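## Task

Find the patch panel under the switch whose ports have red covers. Its ports count 1 to 24 starting from the left. Remove the plug from port 17 and lay its cord into the nearest cable-manager ring on the left side of that port; the plug itself may dangle. No other plug may come out, and drawing any other plug outward can fail the task. At the end, every remaining plug must be seated and latched with its lever raised, every lead must still pass through each manager ring it uses, and no lead may be sharply kinked or twisted around another.

## Robot and tools

Robot: two arms, left_arm (the robot's own left, on the +y side; not the image left) and right_arm. Each has six joints in this order: waist, shoulder, elbow, wrist pitch, wrist yaw, wrist roll, plus a two-finger gripper. Stated joint ranges (rad): waist -2.880 to 2.880, shoulder 0.000 to 3.142, elbow 0.000 to 3.019, wrist pitch -1.693 to 1.571, wrist yaw -1.571 to 1.571, wrist roll -2.094 to 2.094; real ends may differ by up to 0.084 rad. The gripper's fingers point along its +z and close along its y; the reported hand point sits between the pads, about 1 cm short of the tips.

Frame: positions are in metres in one scene frame with origin on the floor under the centre of the robot's foot, +x forward, +y toward left_arm, +z up. Orientations are quaternions w,x,y,z. Printed hand poses can be a few cm off, worse when reaching far. Furniture may be rotated relative to the robot.

Row format (used by execute_actions and move): 14 numbers, all in [-1, 1], always for both arms: left_arm's six joint values then its opening, then right_arm's six joint values then its opening. Joint values are offsets, not poses: they are added to the Joint targets reported at the start of the action (or move), not to the previous row. Scale: 1.0 equals 1.264 rad waist, 1.32 shoulder, 1.276 elbow, 1.83 wrist pitch, 6.358 wrist yaw, 7.625 wrist roll. So 0 means hold the current targets; repeating an offset in a new action moves further. Opening is absolute: +1 fully open, -1 closed; writing 0 half-closes, so resend the current value to leave a gripper alone.

execute_actions: actions is a list of actions; each action is a list of up to 15 rows, one row per 1/30 s step; if fewer than 15 rows, the last row repeats. An action that would push any joint more than 0.084 rad beyond its range is refused for both arms; a malformed action, or a failing first action, voids the whole call. cameras chooses images: omitted, null or ["all"] gives all, [] gives none; an unknown name voids the call. An empty actions list just reports state.

move: target is one row or a list of up to 15 rows; every row's offsets count from the same starting Joint targets. All joints move in step along paths of at least 0.5 s (capped at 10 s total, longer ones fall short). speed: rad/s for the joint with farthest to go, 0.01 to 2, default 0.5, one value or one per target. blend: rad, corner-rounding radius per target, default 0 (stop at each). opening_speed: how fast openings change, units of the -1..+1 scale per second, at least 0.2; use a low value when closing on something delicate. Openings of the first row are sent at the start; those of later rows are applied only after everything stops at that row. blocking=false returns after about 0.5 s while the move continues. The move does not avoid obstacles or the other arm. The result adds a move: line, e.g. done, off_target (resting more than 0.035 rad from target), moving, held, fault, with limits=held if steps were withheld, and the worst joint error per arm. done does not mean nothing was touched.

wait: seconds 0 to 10; holds the last command and lets a running move continue. stop: brakes a running move (needs braking distance). zoom_image: camera is one of cam_head_left, cam_head_right, cam_left_wrist, cam_right_wrist; region is [x0, y0, x1, y1] in pixels of that camera's latest image, top-left origin, at most 504 by 504. Image sizes: head cameras 896x504, wrist cameras 672x504 (fisheye). finished_scene: scene is the number of the scene in progress; it is final, and the goal must hold without the robot touching anything.

Result lines: Joint positions and Joint velocities per arm (rad, rad/s), ending with the finger-pad gap in m (0.094 open); within noise means that arm is still. Joint targets are what your next offsets count from. Tool commands show current gripper commands. grip_measured is the measured opening on the command scale; it tracks the command until the force limit, so it does not reveal contact; about 0.05 below first-touch reading the grip is at full force. grip_effort_nm is gripper motor effort (negative closing) and stays nonzero at rest. Joint torques include arm weight and have offsets; joints 3 and 4 wrap at ±28 N m. joint sent to its limit means a joint was stopped at its end. joint command not followed means the clearance check altered targets. MOTOR HOT warns of heating; OVER-TEMPERATURE FAULT means that arm has gone limp for 30 s or more.

Motion limits: each step a joint target may lead its measured angle only by 0.264 (waist), 0.32, 0.276, 0.33, 0.701, 1.97 rad, and an arm's targets are scaled back if they would move the hand over 110 mm from where it is, so big changes take several actions. To release a push or a dragged arm, command targets back past the measured positions.

Cautions: never draw any plug other than the target outward; approach the panel slowly so contact is gentle; keep the two arms from striking or pressing each other; don't knock anything off the table; release only when the cord is settled, not while it swings; avoid holding loads or stretched poses for long, and never drive toward unreachable poses, to limit motor heating; keep motion smooth and brief.

Each tool is called after ">>>" as a command line: name --argument value for each argument, lists and objects as JSON in quotes; but a table of rows of numbers goes row by row, as --pt "numbers of a row", without its own name.

## Session

>>> execute_actions --actions '[]'

Scene clock: 0.00 s.
left_arm: end_effector_position=(+0.5190, +0.0632, +0.8477) grip_measured=+1.000 grip_effort_nm=n/a end_effector_quat_wxyz=(+0.337, +0.652, +0.657, -0.171) | right_arm: end_effector_position=(+0.5419, -0.4356, +0.8709) grip_measured=+1.000 grip_effort_nm=n/a end_effector_quat_wxyz=(-0.030, +0.374, +0.925, +0.059)
Joint positions: left_arm=[0.789 1.031 0.903 0.118 -0.017 1.664 0.094] | right_arm=[-1.714 0.671 1.089 -0.618 -0.268 0.57 0.094]
Joint velocities: within noise
Joint torques (N m): no reading
Motor temperatures (°C): left_arm=[28 23 24 23 34 36 34] | right_arm=[33 35 25 24 26 30 32]
Heat: left arm: hottest wrist roll 36 °C; right arm: hottest shoulder 35 °C.
Joint targets: left_arm=[0.792 1.037 0.905 0.118 -0.017 1.664] | right_arm=[-1.714 0.669 1.104 -0.617 -0.268 0.570]
Tool commands: left_gripper/opening=+1.0 right_gripper/opening=+1.0

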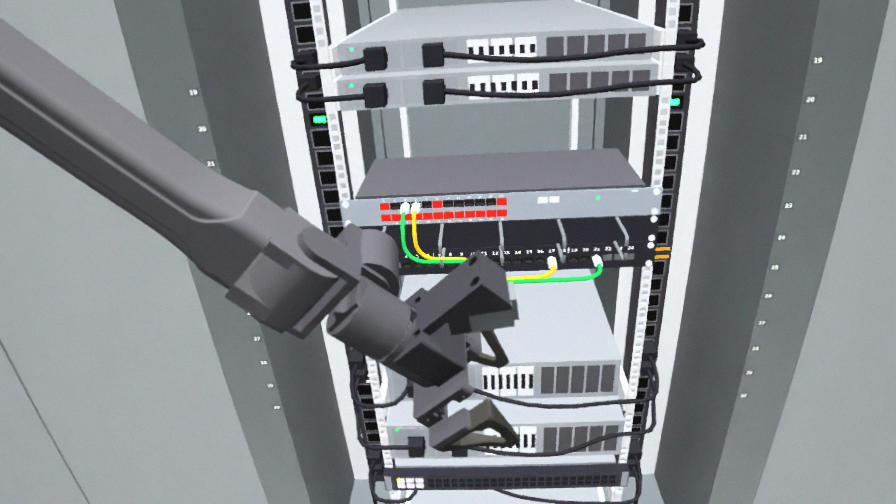

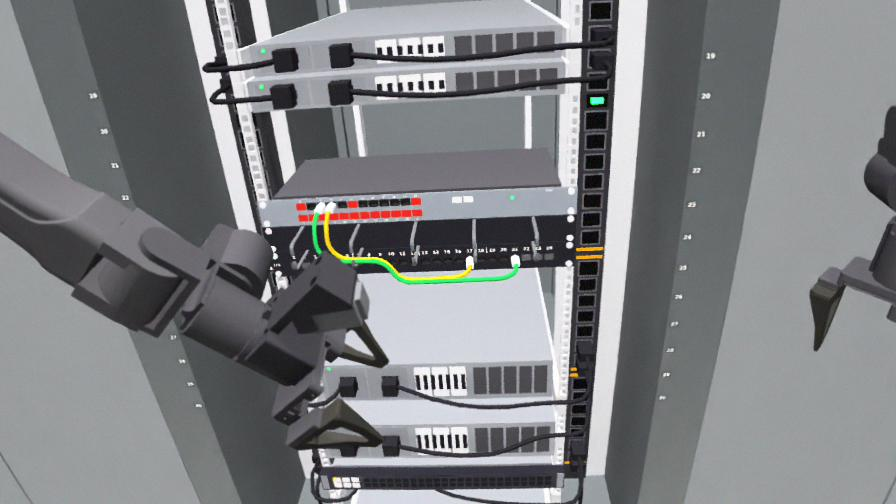

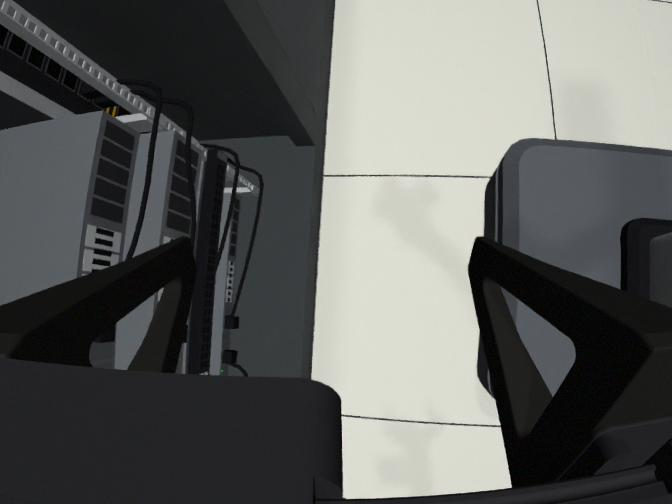

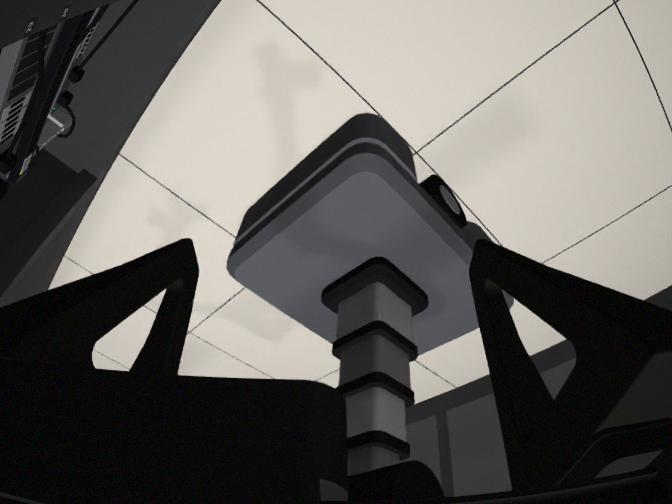

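>>> zoom_image --camera "cam_head_right" --region '[260, 180, 600, 300]'

>>> zoom_image --camera "cam_head_left" --region '[340, 180, 680, 300]'

>>> zoom_image --camera "cam_head_right" --region '[440, 210, 560, 290]'

>>> zoom_image --camera "cam_head_right" --region '[260, 180, 400, 290]'

Scaled by 1.482 from the camera's 896x504 image, which has a finer 1280x720 frame.

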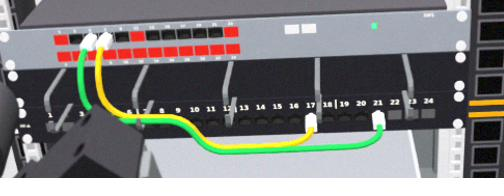

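Scaled by 1.482 from the camera's 896x504 image, which has a finer 1280x720 frame.

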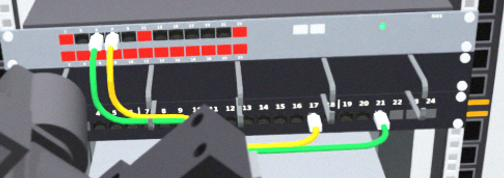

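Scaled by 4.200 from the camera's 896x504 image, which has a finer 1280x720 frame.

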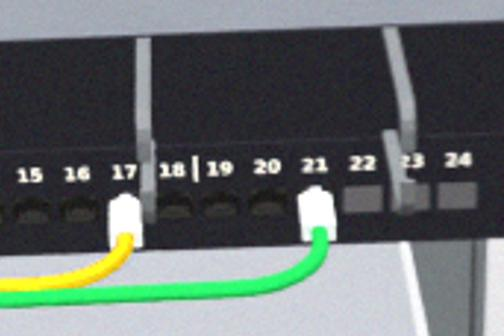

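Scaled by 3.600 from the camera's 896x504 image, which has a finer 1280x720 frame.

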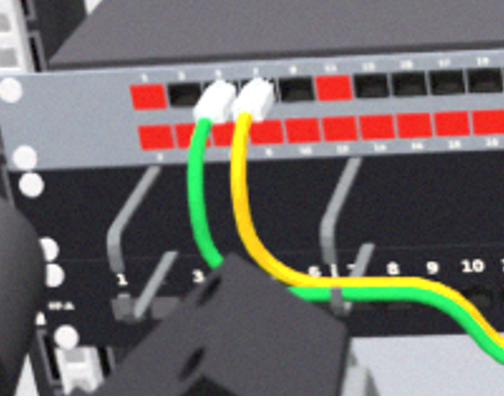

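>>> move --target '[0,0,0,0,0,0,1, 0.2,0,0,0,0,0,1]' --cameras '[]'

>>> move --target '[0,0,0,0,0,0,1, 0,0.2,0,0,0,0,1]' --cameras '[]'

>>> move --target '[0,0,0,0,0,0,1, 0,0,0.2,0,0,0,1]' --cameras '[]'

>>> move --target '[0,0,0,0,0,0,1, 0,0,0,0.2,0,0,1]' --cameras '[]'

>>> move --target '[0,0,0,0,0,0,1, 0,0,0,0,0.05,0,1]' --cameras '[]'

>>> move --target '[0,0,0,0,0,0,1, 0,0,0,0,0,-0.05,1]' --cameras '["cam_head_right","cam_right_wrist"]'

Scene clock: 42.20 s.
left_arm: end_effector_position=(+0.5190, +0.0632, +0.8477) grip_measured=+1.000 grip_effort_nm=-0.032 end_effector_quat_wxyz=(+0.337, +0.652, +0.657, -0.171) | right_arm: end_effector_position=(+0.5548, -0.3516, +0.8798) grip_measured=+1.000 grip_effort_nm=0.032 end_effector_quat_wxyz=(-0.057, +0.349, +0.919, +0.173)
Joint positions: left_arm=[0.789 1.031 0.903 0.118 -0.017 1.664 0.094] | right_arm=[-1.472 0.671 1.089 -0.618 -0.268 0.57 0.094]
Joint velocities: within noise
Joint torques (N m): left_arm=[-7 -9.7 1.29 0.47 0.53 -0.08] | right_arm=[2.9 -16.32 6.38 0.18 -0.17 0.17]
Motor temperatures (°C): left_arm=[28 25 24 23 34 34 33] | right_arm=[32 37 27 24 25 28 30]
Heat: left arm: hottest wrist yaw 34 °C; right arm: hottest shoulder 37 °C.
Joint targets: left_arm=[0.792 1.037 0.905 0.118 -0.017 1.664] | right_arm=[-1.461 0.669 1.104 -0.617 -0.268 0.570]
move: done
No camera images: "cameras" was empty.

Scene clock: 43.23 s.
left_arm: end_effector_position=(+0.5190, +0.0632, +0.8477) grip_measured=+1.000 grip_effort_nm=-0.027 end_effector_quat_wxyz=(+0.337, +0.652, +0.657, -0.171) | right_arm: end_effector_position=(+0.4750, -0.3289, +0.7749) grip_measured=+1.000 grip_effort_nm=0.042 end_effector_quat_wxyz=(-0.183, +0.356, +0.905, +0.145)
Joint positions: left_arm=[0.789 1.031 0.903 0.118 -0.017 1.664 0.094] | right_arm=[-1.472 0.932 1.089 -0.618 -0.268 0.57 0.094]
Joint velocities: within noise
Joint torques (N m): left_arm=[-7.24 -9.52 1.36 0.42 0.52 -0.08] | right_arm=[3.43 -16.21 3.63 -0.31 -0.16 0.18]
Motor temperatures (°C): left_arm=[28 25 24 23 34 34 33] | right_arm=[32 37 27 24 25 28 30]
Heat: left arm: hottest wrist yaw 34 °C; right arm: hottest shoulder 37 °C.
Joint targets: left_arm=[0.792 1.037 0.905 0.118 -0.017 1.664] | right_arm=[-1.461 0.933 1.103 -0.617 -0.268 0.570]
move: done
No camera images: "cameras" was empty.

Scene clock: 44.23 s.
left_arm: end_effector_position=(+0.5190, +0.0632, +0.8477) grip_measured=+1.000 grip_effort_nm=-0.032 end_effector_quat_wxyz=(+0.337, +0.652, +0.657, -0.171) | right_arm: end_effector_position=(+0.6137, -0.3531, +0.8037) grip_measured=+1.000 grip_effort_nm=0.032 end_effector_quat_wxyz=(-0.065, +0.350, +0.919, +0.172)
Joint positions: left_arm=[0.789 1.031 0.903 0.118 -0.017 1.664 0.094] | right_arm=[-1.472 0.932 1.332 -0.618 -0.268 0.57 0.094]
Joint velocities: within noise
Joint torques (N m): left_arm=[-7.06 -9.76 1.35 0.44 0.53 -0.09] | right_arm=[3.37 -19.43 7.16 0.09 -0.17 0.15]
Motor temperatures (°C): left_arm=[28 25 24 23 34 34 33] | right_arm=[32 37 27 24 25 28 30]
Heat: left arm: hottest wrist yaw 34 °C; right arm: hottest shoulder 37 °C.
Joint targets: left_arm=[0.792 1.037 0.905 0.118 -0.017 1.664] | right_arm=[-1.461 0.933 1.359 -0.617 -0.268 0.570]
move: done
No camera images: "cameras" was empty.

Scene clock: 45.43 s.
left_arm: end_effector_position=(+0.5190, +0.0632, +0.8477) grip_measured=+1.000 grip_effort_nm=-0.032 end_effector_quat_wxyz=(+0.337, +0.652, +0.657, -0.171) | right_arm: end_effector_position=(+0.6902, -0.3658, +0.8117) grip_measured=+1.000 grip_effort_nm=0.032 end_effector_quat_wxyz=(+0.094, +0.336, +0.915, +0.204)
Joint positions: left_arm=[0.789 1.031 0.903 0.118 -0.017 1.664 0.094] | right_arm=[-1.472 0.932 1.332 -0.29 -0.268 0.574 0.094]
Joint velocities: within noise
Joint torques (N m): left_arm=[-7.24 -9.58 1.39 0.46 0.53 -0.07] | right_arm=[3.55 -19.72 7.76 2.29 -0.16 0.08]
Motor temperatures (°C): left_arm=[28 25 24 23 34 34 33] | right_arm=[32 37 27 24 25 28 30]
Heat: left arm: hottest wrist yaw 34 °C; right arm: hottest shoulder 37 °C.
Joint targets: left_arm=[0.792 1.037 0.905 0.118 -0.017 1.664] | right_arm=[-1.461 0.933 1.359 -0.251 -0.268 0.569]
move: off_target (right_arm); right_arm: the wrist pitch is farthest, 0.039 rad from its target
No camera images: "cameras" was empty.

Scene clock: 46.67 s.
left_arm: end_effector_position=(+0.5190, +0.0632, +0.8477) grip_measured=+1.000 grip_effort_nm=-0.032 end_effector_quat_wxyz=(+0.337, +0.652, +0.657, -0.171) | right_arm: end_effector_position=(+0.6895, -0.4189, +0.8025) grip_measured=+1.000 grip_effort_nm=0.032 end_effector_quat_wxyz=(+0.138, +0.362, +0.920, +0.055)
Joint positions: left_arm=[0.789 1.031 0.903 0.118 -0.017 1.664 0.094] | right_arm=[-1.472 0.932 1.332 -0.265 0.047 0.575 0.094]
Joint velocities: within noise
Joint torques (N m): left_arm=[-7.3 -9.58 1.33 0.43 0.53 -0.09] | right_arm=[3.14 -20.01 7.79 1.33 0.16 0.11]
Motor temperatures (°C): left_arm=[28 25 24 23 34 34 33] | right_arm=[32 37 27 24 25 28 30]
Heat: left arm: hottest wrist yaw 34 °C; right arm: hottest shoulder 37 °C.
Joint targets: left_arm=[0.792 1.037 0.905 0.118 -0.017 1.664] | right_arm=[-1.461 0.933 1.359 -0.251 0.050 0.569]
move: done
No camera images: "cameras" was empty.

Scene clock: 48.37 s.
left_arm: end_effector_position=(+0.5190, +0.0632, +0.8477) grip_measured=+1.000 grip_effort_nm=-0.032 end_effector_quat_wxyz=(+0.337, +0.652, +0.657, -0.171) | right_arm: end_effector_position=(+0.6788, -0.4187, +0.7964) grip_measured=+1.000 grip_effort_nm=0.037 end_effector_quat_wxyz=(+0.135, +0.223, +0.965, +0.028)
Joint positions: left_arm=[0.789 1.031 0.903 0.118 -0.017 1.664 0.094] | right_arm=[-1.472 0.935 1.314 -0.265 0.058 0.279 0.094]
Joint velocities: within noise
Joint torques (N m): left_arm=[-7.24 -9.7 1.37 0.43 0.53 -0.09] | right_arm=[2.67 -19.6 9.02 1.29 -0.27 -0.74]
Motor temperatures (°C): left_arm=[28 25 24 23 34 34 33] | right_arm=[32 38 27 24 25 28 30]
Heat: left arm: hottest wrist yaw 34 °C; right arm: hottest shoulder 38 °C.
Joint targets: left_arm=[0.792 1.037 0.905 0.118 -0.017 1.664] | right_arm=[-1.461 0.933 1.359 -0.251 0.050 0.188]
move: off_target (right_arm); right_arm: the wrist roll is farthest, 0.091 rad from its target
Images, in order (width x height): cam_head_right 896x504, cam_right_wrist 672x504.

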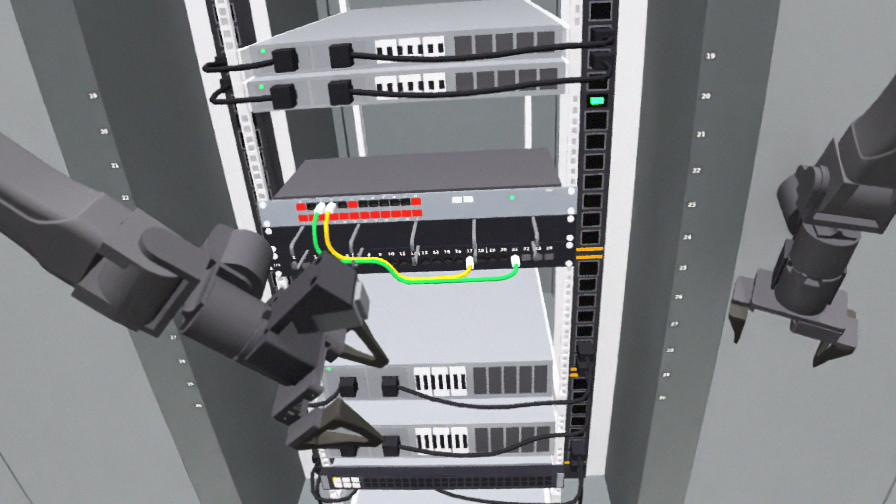

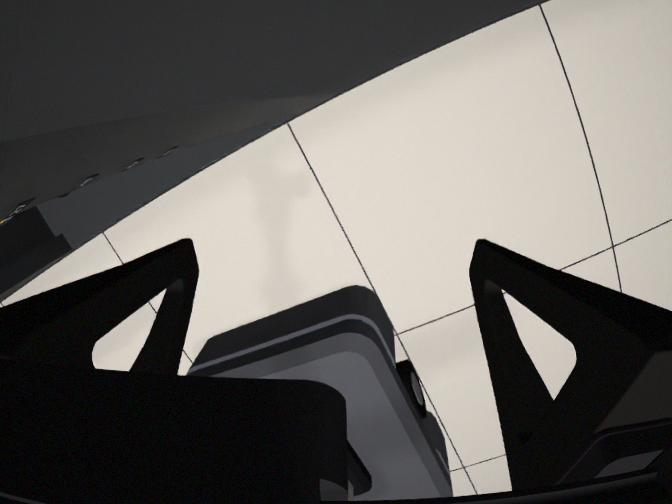

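>>> move --target '[0.5,0,0,0,0,0,1, 0,0,0,0,0,0,1]'

Scene clock: 177.23 s.
left_arm: end_effector_position=(+0.4941, +0.3414, +0.7094) grip_measured=+1.000 grip_effort_nm=-0.027 end_effector_quat_wxyz=(+0.102, +0.681, +0.725, +0.015) | right_arm: end_effector_position=(+0.6788, -0.4187, +0.7964) grip_measured=+1.000 grip_effort_nm=0.032 end_effector_quat_wxyz=(+0.135, +0.222, +0.965, +0.028)
Joint positions: left_arm=[1.41 1.031 0.903 0.118 -0.017 1.664 0.094] | right_arm=[-1.472 0.935 1.314 -0.265 0.058 0.278 0.094]
Joint velocities: within noise
Joint torques (N m): left_arm=[-1.96 -13.39 0.95 0.49 0.16 -0.08] | right_arm=[3.02 -19.66 9.02 1.42 -0.27 -0.74]
Motor temperatures (°C): left_arm=[28 26 24 23 31 31 31] | right_arm=[31 42 34 24 25 27 27]
Heat: left arm: hottest wrist yaw 31 °C; right arm: hottest shoulder 42 °C.
Joint targets: left_arm=[1.424 1.037 0.905 0.118 -0.017 1.664] | right_arm=[-1.461 0.933 1.359 -0.251 0.050 0.188]
move: off_target (right_arm); right_arm: the wrist roll is farthest, 0.090 rad from its target

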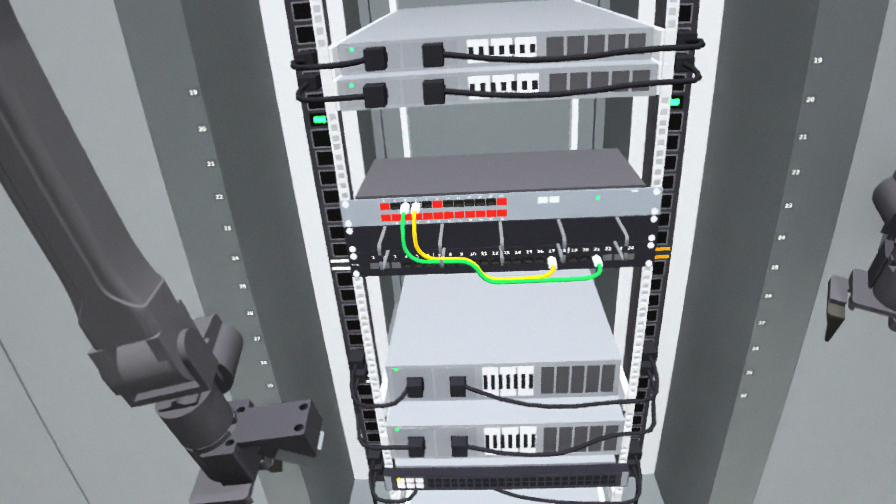

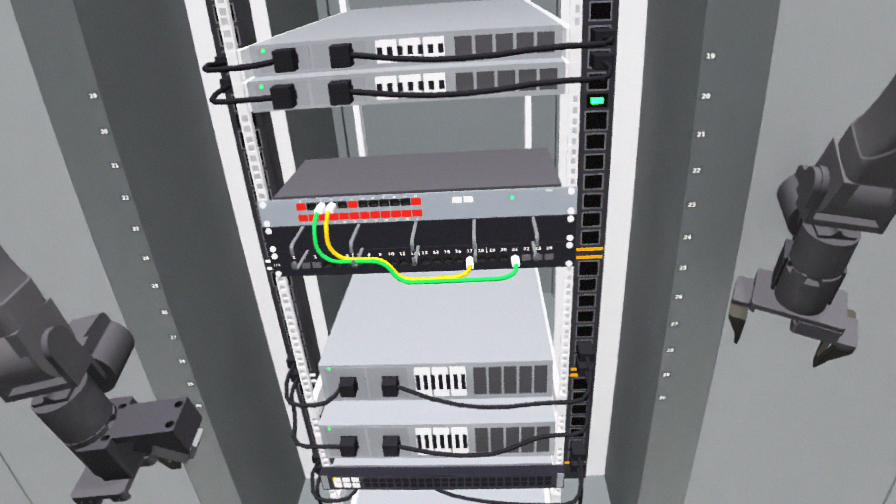

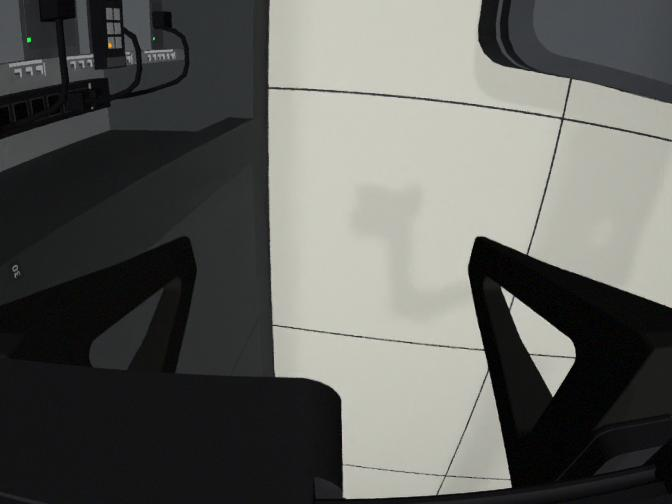

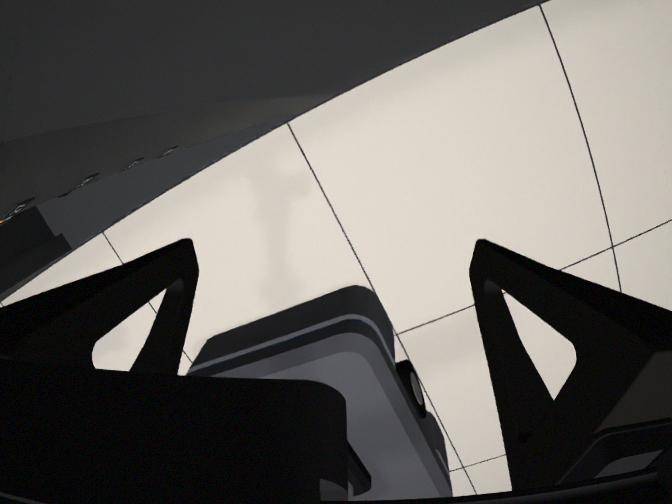

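>>> move --pt "0 0 0 0 0 0 1 0.537 0.336 -0.211 0 0 0 1" --pt "0 0 0 0 0 0 1 0.537 0.336 -0.211 0.908 0.025 -0.1276 1" --blend '[0.3,0]' --speed 0.7

Scene clock: 193.10 s.
left_arm: end_effector_position=(+0.4941, +0.3414, +0.7094) grip_measured=+1.000 grip_effort_nm=-0.027 end_effector_quat_wxyz=(+0.102, +0.681, +0.725, +0.015) | right_arm: end_effector_position=(+0.7018, -0.1427, +0.8716) grip_measured=+1.000 grip_effort_nm=0.032 end_effector_quat_wxyz=(+0.592, -0.008, +0.806, -0.015)
Joint positions: left_arm=[1.41 1.031 0.903 0.118 -0.017 1.664 0.094] | right_arm=[-0.801 1.361 1.095 1.393 0.206 -0.77 0.094]
Joint velocities: within noise
Joint torques (N m): left_arm=[-1.85 -13.57 1.07 0.49 0.16 -0.08] | right_arm=[10.64 -11.16 0.53 2.09 -0.33 0.05]
Motor temperatures (°C): left_arm=[27 27 24 23 31 30 30] | right_arm=[32 42 33 24 25 26 26]
Heat: left arm: hottest wrist yaw 31 °C; right arm: hottest shoulder 42 °C.
Joint targets: left_arm=[1.424 1.037 0.905 0.118 -0.017 1.664] | right_arm=[-0.782 1.377 1.090 1.411 0.209 -0.785]
move: done

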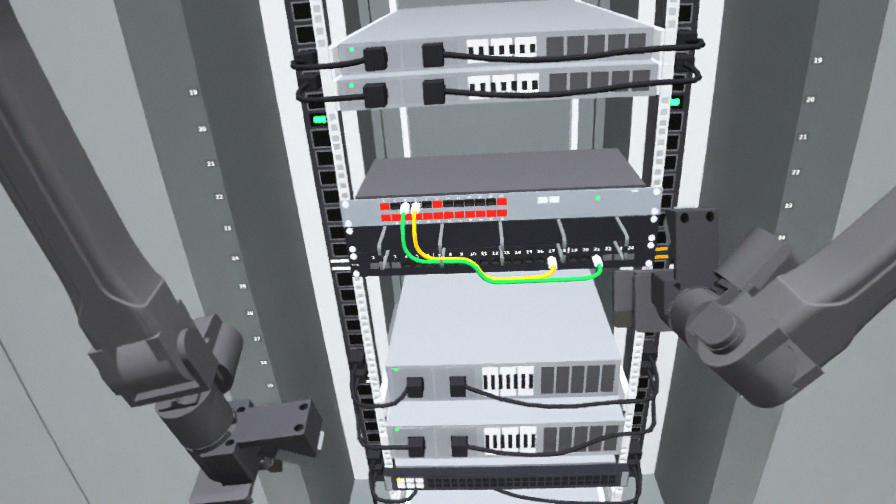

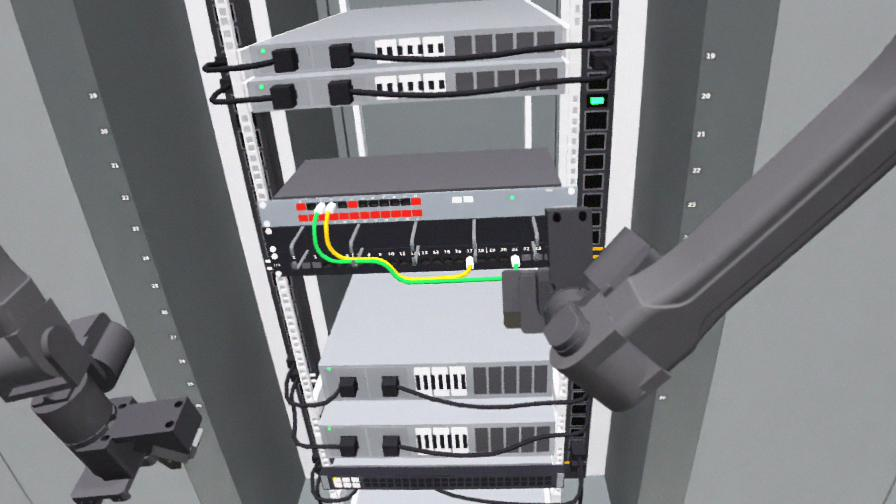

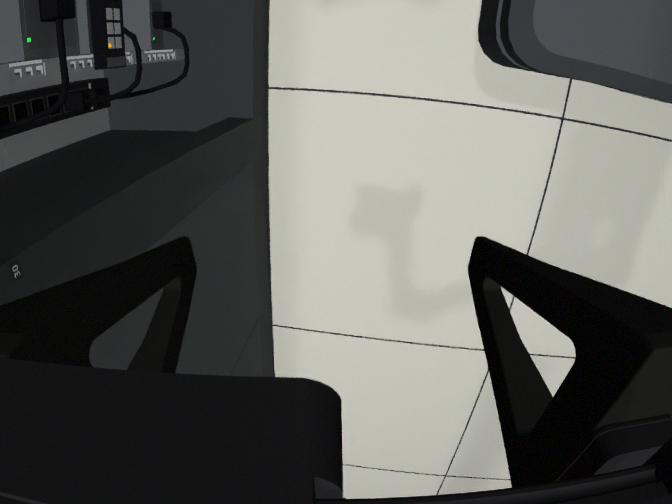

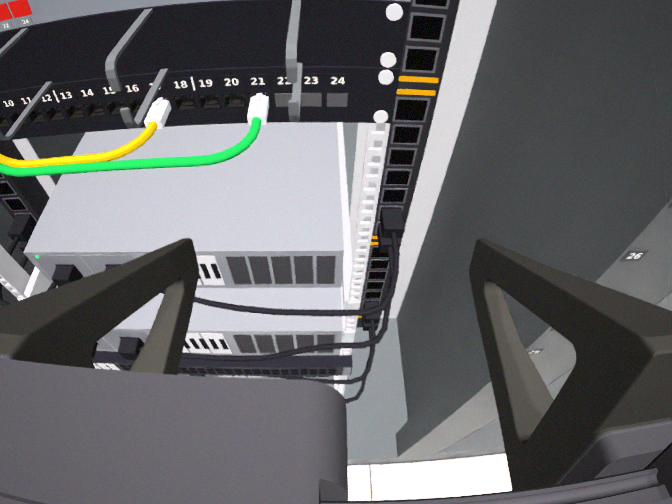

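>>> zoom_image --camera "cam_right_wrist" --region '[0, 0, 400, 200]'

>>> zoom_image --camera "cam_right_wrist" --region '[100, 60, 200, 160]'

Scaled by 1.260 from the camera's 672x504 image, which has a finer 960x720 frame.

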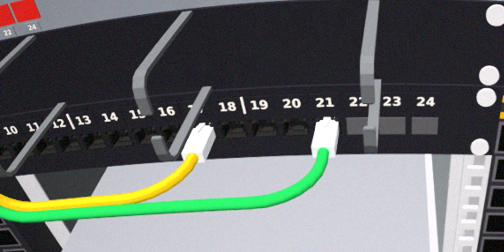

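Scaled by 5.040 from the camera's 672x504 image, which has a finer 960x720 frame.

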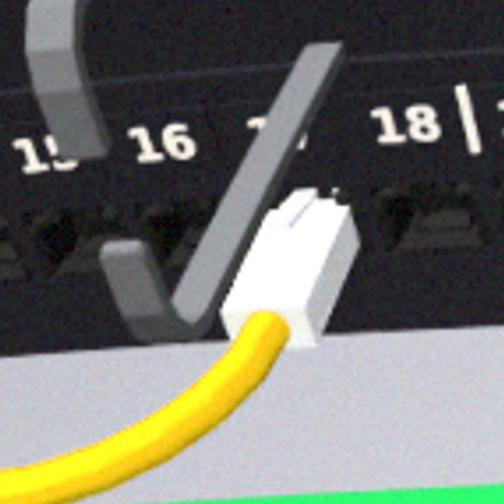

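>>> move --target '[0,0,0,0,0,0,1, 0.0206,0.14,0.1755,0.041,-0.0149,-0.0039,1]' --cameras '["cam_right_wrist","cam_head_left"]'

>>> zoom_image --camera "cam_right_wrist" --region '[0, 0, 400, 200]'

Scene clock: 258.57 s.
left_arm: end_effector_position=(+0.4941, +0.3414, +0.7094) grip_measured=+1.000 grip_effort_nm=-0.037 end_effector_quat_wxyz=(+0.102, +0.681, +0.725, +0.015) | right_arm: end_effector_position=(+0.7266, -0.0874, +0.8536) grip_measured=+1.000 grip_effort_nm=0.032 end_effector_quat_wxyz=(+0.643, -0.009, +0.765, -0.009)
Joint positions: left_arm=[1.41 1.031 0.903 0.118 -0.017 1.664 0.094] | right_arm=[-0.777 1.551 1.301 1.468 0.118 -0.8 0.094]
Joint velocities: within noise
Joint torques (N m): left_arm=[-1.85 -13.51 1.01 0.5 0.17 -0.1] | right_arm=[13.16 -11.81 2.18 2.07 -0.58 0.02]
Motor temperatures (°C): left_arm=[27 28 24 22 30 29 30] | right_arm=[32 40 26 24 25 24 25]
Heat: left arm: hottest wrist yaw 30 °C; right arm: hottest shoulder 40 °C.
Joint targets: left_arm=[1.424 1.037 0.905 0.118 -0.017 1.664] | right_arm=[-0.756 1.561 1.314 1.486 0.114 -0.814]
move: done
Images, in order (width x height): cam_head_left 896x504, cam_right_wrist 672x504.

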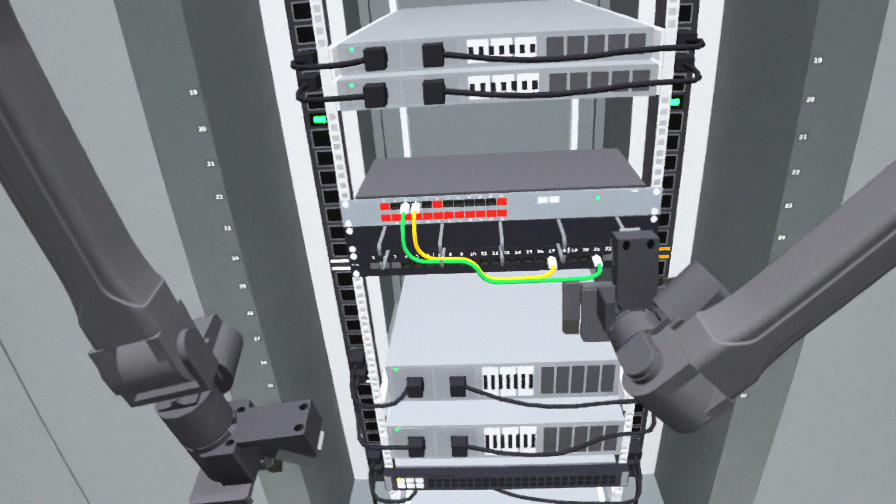

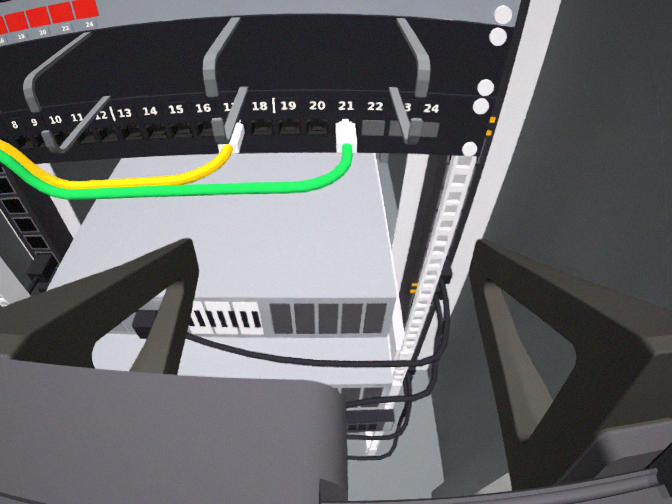

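Scaled by 1.260 from the camera's 672x504 image, which has a finer 960x720 frame.

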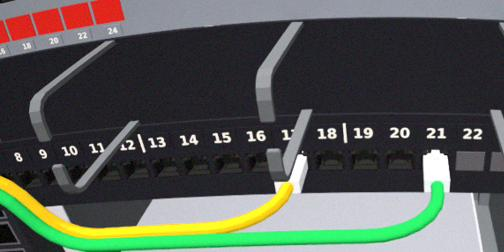

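>>> move --target '[0,0,0,0,0,0,1, -0.057,0.12,0.2,0.0,-0.0195,0.2153,1]' --cameras '["cam_right_wrist","cam_head_left"]'

>>> zoom_image --camera "cam_right_wrist" --region '[100, 0, 500, 300]'

Scene clock: 330.17 s.
left_arm: end_effector_position=(+0.4941, +0.3414, +0.7094) grip_measured=+1.000 grip_effort_nm=-0.032 end_effector_quat_wxyz=(+0.102, +0.681, +0.725, +0.015) | right_arm: end_effector_position=(+0.7679, -0.0635, +0.8334) grip_measured=+1.000 grip_effort_nm=0.037 end_effector_quat_wxyz=(+0.495, +0.501, +0.509, +0.495)
Joint positions: left_arm=[1.41 1.031 0.903 0.118 -0.017 1.664 0.094] | right_arm=[-0.808 1.7 1.551 1.468 -0.006 0.812 0.094]
Joint velocities: within noise
Joint torques (N m): left_arm=[-1.85 -13.74 1.01 0.49 0.17 -0.08] | right_arm=[11.05 -11.99 3.25 2.09 -0.57 0.23]
Motor temperatures (°C): left_arm=[27 29 24 22 29 28 29] | right_arm=[33 37 26 24 26 23 25]
Heat: left arm: hottest shoulder 29 °C; right arm: hottest shoulder 37 °C.
Joint targets: left_arm=[1.424 1.037 0.905 0.118 -0.017 1.664] | right_arm=[-0.828 1.720 1.569 1.486 -0.009 0.827]
move: done
Images, in order (width x height): cam_head_left 896x504, cam_right_wrist 672x504.

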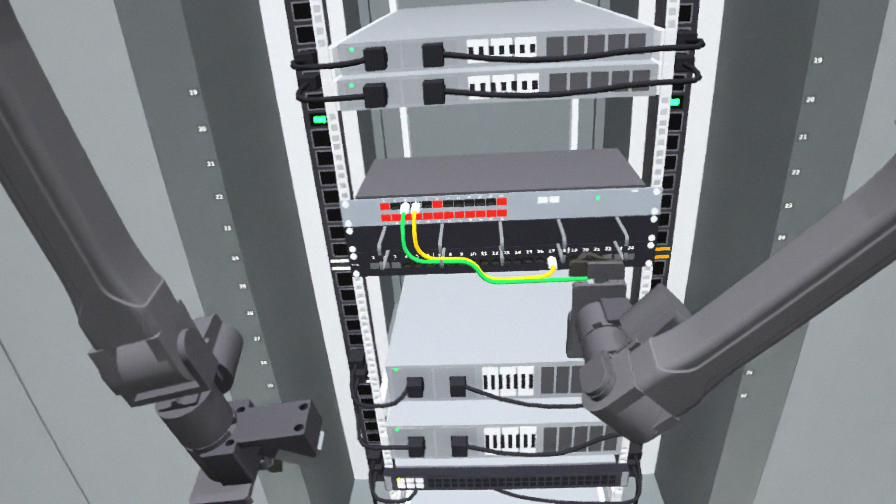

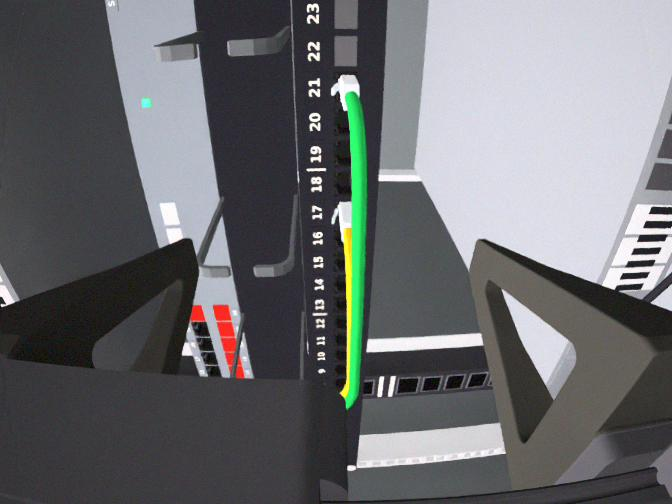

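Scaled by 1.260 from the camera's 672x504 image, which has a finer 960x720 frame.

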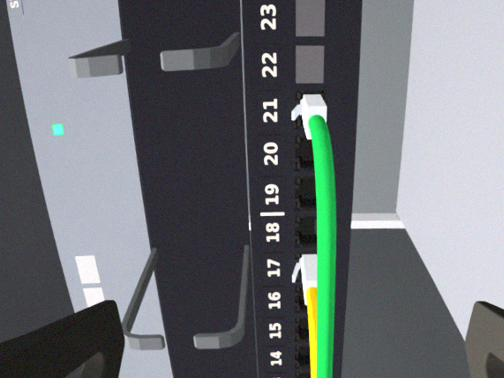

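>>> zoom_image --camera "cam_right_wrist" --region '[280, 60, 420, 260]'

>>> zoom_image --camera "cam_right_wrist" --region '[280, 260, 420, 420]'

>>> zoom_image --camera "cam_head_left" --region '[440, 220, 620, 300]'

Scaled by 2.520 from the camera's 672x504 image, which has a finer 960x720 frame.

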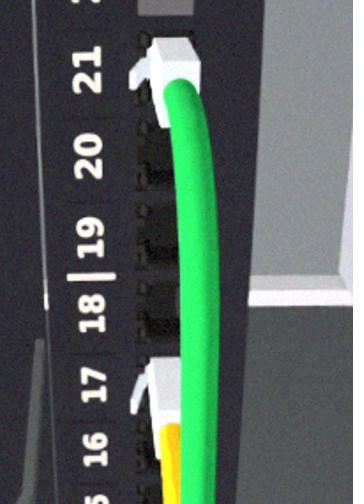

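Scaled by 3.150 from the camera's 672x504 image, which has a finer 960x720 frame.

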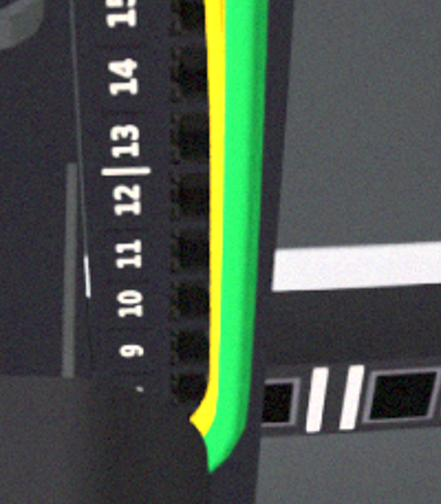

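Scaled by 2.800 from the camera's 896x504 image, which has a finer 1280x720 frame.

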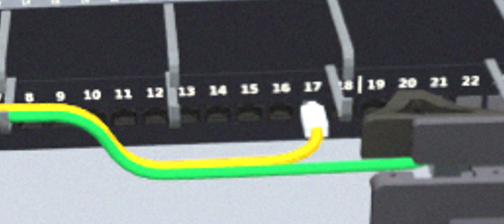

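>>> zoom_image --camera "cam_right_wrist" --region '[440, 220, 600, 380]'

>>> zoom_image --camera "cam_left_wrist" --region '[440, 220, 672, 504]'

>>> zoom_image --camera "cam_head_left" --region '[150, 370, 350, 504]'

Scaled by 3.150 from the camera's 672x504 image, which has a finer 960x720 frame.

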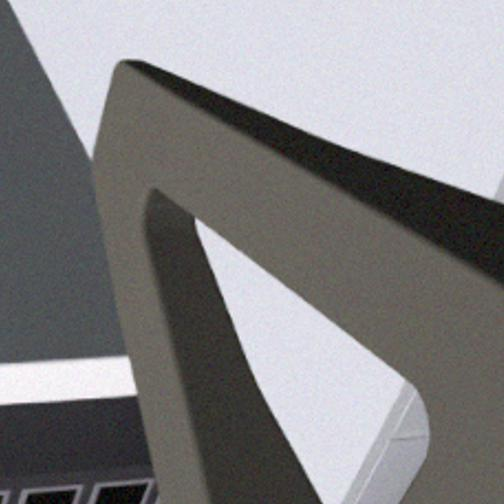

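This scene's latest camera images include none from cam_left_wrist. They are from: cam_head_left, cam_right_wrist. cam_left_wrist's image comes with the result of a call that names it in "cameras".

Scaled by 2.520 from the camera's 896x504 image, which has a finer 1280x720 frame.

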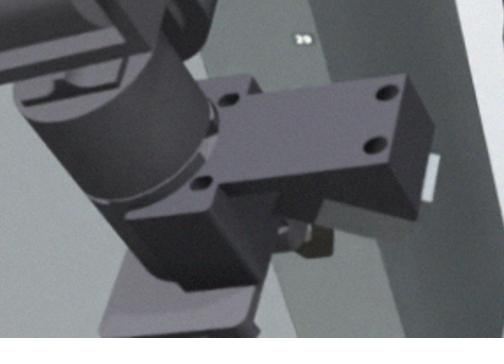

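>>> move --pt "0 0 0 0 0 0 1 0 0 0 0 0 0 -0.32" --pt "0 0 0 0 0 0 1 0.110 0.1674 0.2139 0.0464 0.0385 -0.0181 -0.32" --speed 0.3 --cameras '["cam_right_wrist","cam_head_left","cam_head_right"]'

Scene clock: 565.67 s.
left_arm: end_effector_position=(+0.4941, +0.3414, +0.7094) grip_measured=+1.000 grip_effort_nm=-0.032 end_effector_quat_wxyz=(+0.102, +0.681, +0.725, +0.015) | right_arm: end_effector_position=(+0.7638, -0.0103, +0.8081) grip_measured=-0.319 grip_effort_nm=-0.037 end_effector_quat_wxyz=(+0.528, +0.575, +0.468, +0.413)
Joint positions: left_arm=[1.41 1.031 0.903 0.118 -0.017 1.664 0.094] | right_arm=[-0.71 1.926 1.823 1.544 0.232 0.704 0.032]
Joint velocities: within noise
Joint torques (N m): left_arm=[-2.02 -13.51 1.03 0.47 0.16 -0.08] | right_arm=[17.55 -11.16 3.49 1.85 -0.36 -0.04]
Motor temperatures (°C): left_arm=[27 30 24 22 27 27 28] | right_arm=[33 36 26 23 26 22 23]
Heat: left arm: hottest shoulder 30 °C; right arm: hottest shoulder 36 °C.
Joint targets: left_arm=[1.424 1.037 0.905 0.118 -0.017 1.664] | right_arm=[-0.689 1.941 1.842 1.561 0.235 0.689]
joint sent to its limit (right arm) — joint 4 (wrist pitch), upper limit.
move: done
Images, in order (width x height): cam_head_left 896x504, cam_head_right 896x504, cam_right_wrist 672x504.

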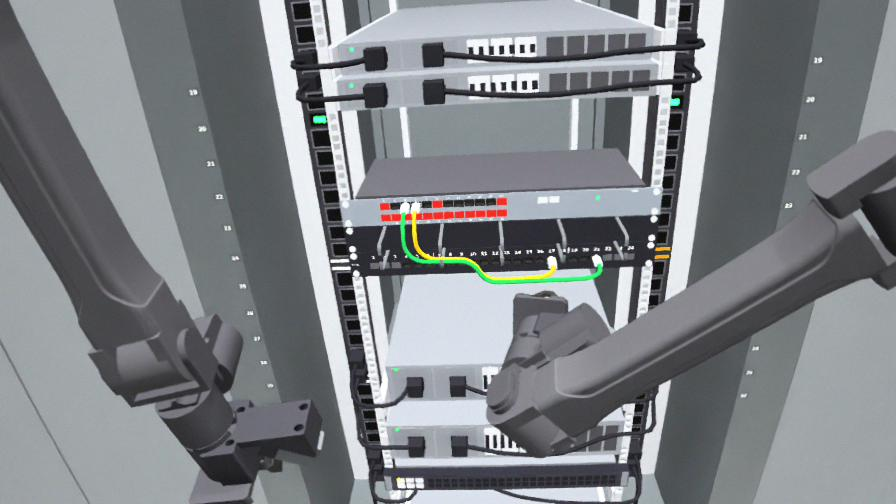

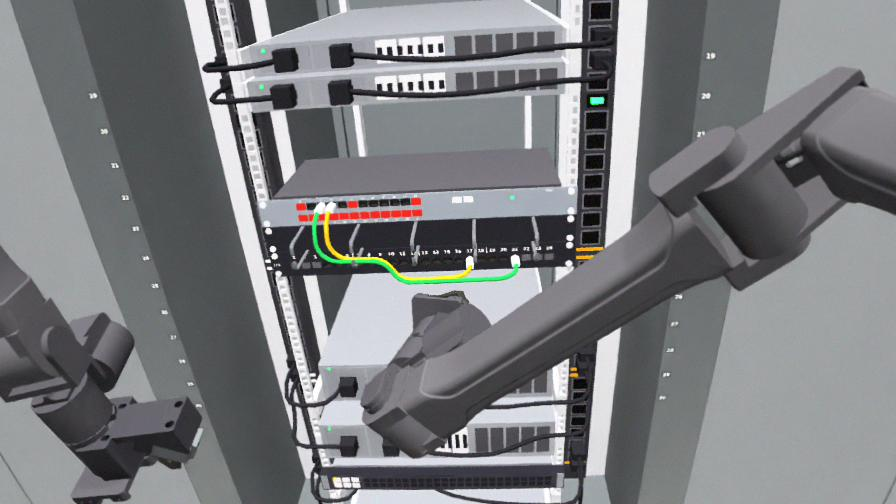

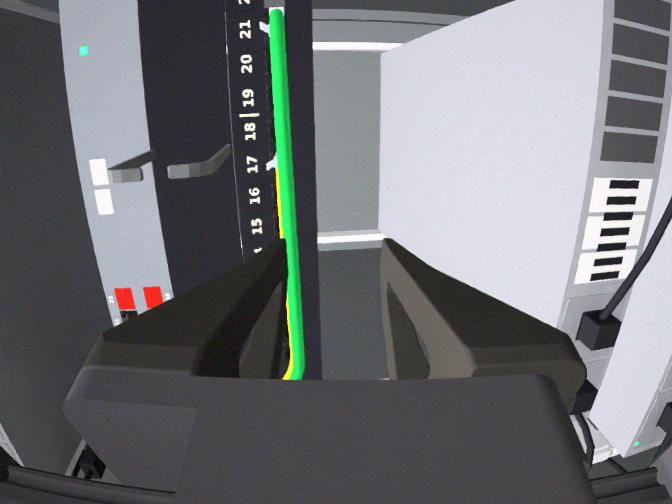

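>>> move --target '[0,0,0,0,0,0,1, 0.0127,-0.0576,-0.0745,0,0,0,-0.32]' --speed 0.3 --cameras '["cam_right_wrist"]'

>>> zoom_image --camera "cam_right_wrist" --region '[200, 120, 400, 400]'

Scene clock: 596.13 s.
left_arm: end_effector_position=(+0.4941, +0.3414, +0.7094) grip_measured=+1.000 grip_effort_nm=-0.027 end_effector_quat_wxyz=(+0.102, +0.681, +0.725, +0.015) | right_arm: end_effector_position=(+0.7604, -0.0123, +0.8204) grip_measured=-0.319 grip_effort_nm=-0.042 end_effector_quat_wxyz=(+0.518, +0.576, +0.475, +0.417)
Joint positions: left_arm=[1.41 1.031 0.903 0.118 -0.017 1.664 0.094] | right_arm=[-0.697 1.881 1.755 1.544 0.233 0.703 0.032]
Joint velocities: within noise
Joint torques (N m): left_arm=[-1.85 -13.45 1.05 0.51 0.17 -0.08] | right_arm=[17.67 -13.63 1.25 1.78 -0.38 -0.02]
Motor temperatures (°C): left_arm=[27 31 24 22 27 27 27] | right_arm=[34 37 26 23 26 22 23]
Heat: left arm: hottest shoulder 31 °C; right arm: hottest shoulder 37 °C.
Joint targets: left_arm=[1.424 1.037 0.905 0.118 -0.017 1.664] | right_arm=[-0.673 1.865 1.746 1.561 0.235 0.689]
move: done
Images, in order (width x height): cam_right_wrist 672x504.

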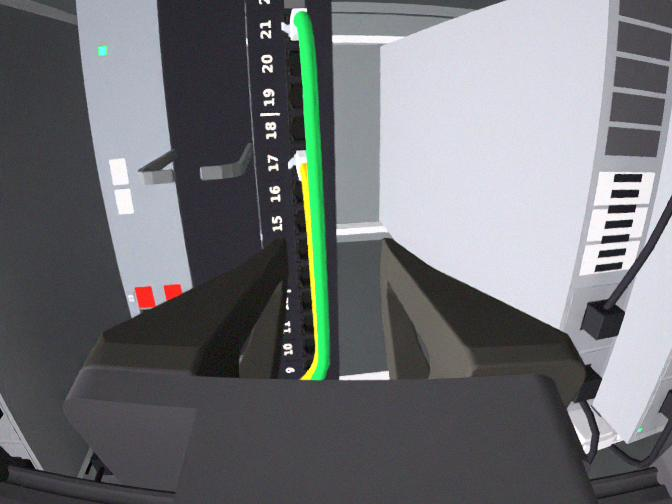

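Scaled by 1.800 from the camera's 672x504 image, which has a finer 960x720 frame.

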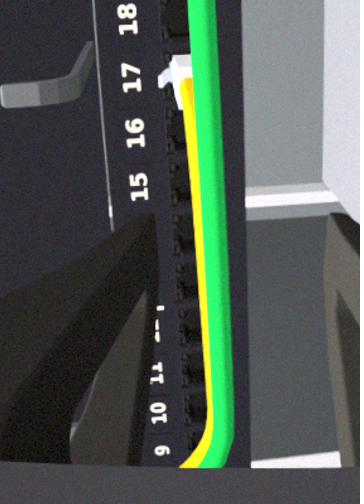

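>>> move --target '[0,0,0,0,0,0,1, 0,0.0826,0.1748,0,-0.00755,0,-0.32]' --speed 0.2 --cameras '["cam_right_wrist","cam_head_left"]'

>>> zoom_image --camera "cam_right_wrist" --region '[200, 120, 400, 400]'

Scene clock: 621.90 s.
left_arm: end_effector_position=(+0.4941, +0.3414, +0.7094) grip_measured=+1.000 grip_effort_nm=-0.032 end_effector_quat_wxyz=(+0.102, +0.681, +0.725, +0.015) | right_arm: end_effector_position=(+0.7940, -0.0137, +0.8315) grip_measured=-0.319 grip_effort_nm=-0.037 end_effector_quat_wxyz=(+0.557, +0.566, +0.429, +0.430)
Joint positions: left_arm=[1.41 1.031 0.903 0.118 -0.017 1.664 0.094] | right_arm=[-0.697 1.956 1.948 1.544 0.191 0.702 0.032]
Joint velocities: within noise
Joint torques (N m): left_arm=[-1.73 -13.57 1.01 0.51 0.15 -0.08] | right_arm=[18.37 -11.16 4.3 1.74 -0.64 -0.04]
Motor temperatures (°C): left_arm=[26 31 24 22 26 27 27] | right_arm=[35 37 26 23 26 22 23]
Heat: left arm: hottest shoulder 31 °C; right arm: hottest shoulder 37 °C.
Joint targets: left_arm=[1.424 1.037 0.905 0.118 -0.017 1.664] | right_arm=[-0.673 1.974 1.970 1.561 0.187 0.689]
move: done
Images, in order (width x height): cam_head_left 896x504, cam_right_wrist 672x504.

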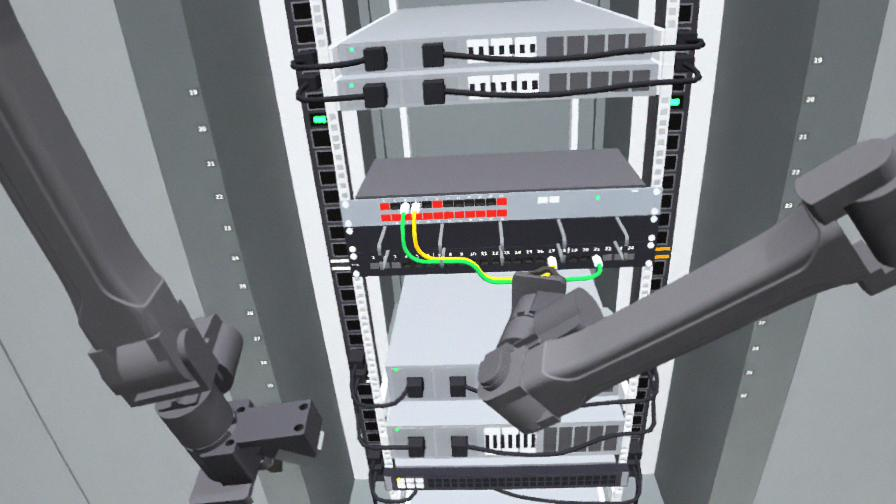

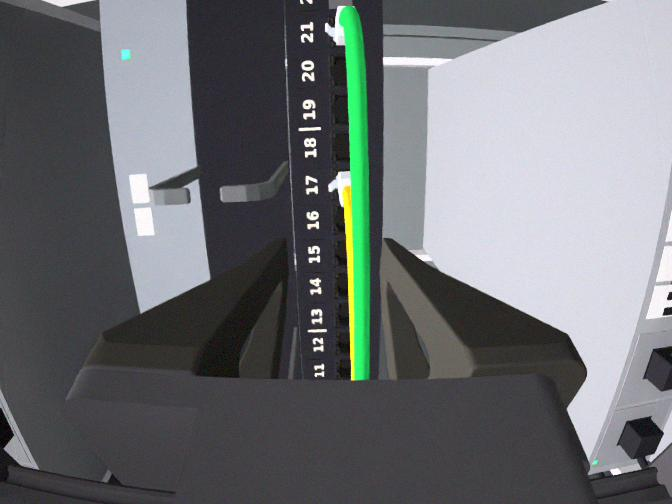

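Scaled by 1.800 from the camera's 672x504 image, which has a finer 960x720 frame.

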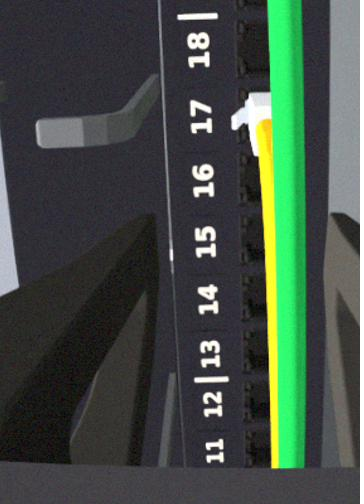

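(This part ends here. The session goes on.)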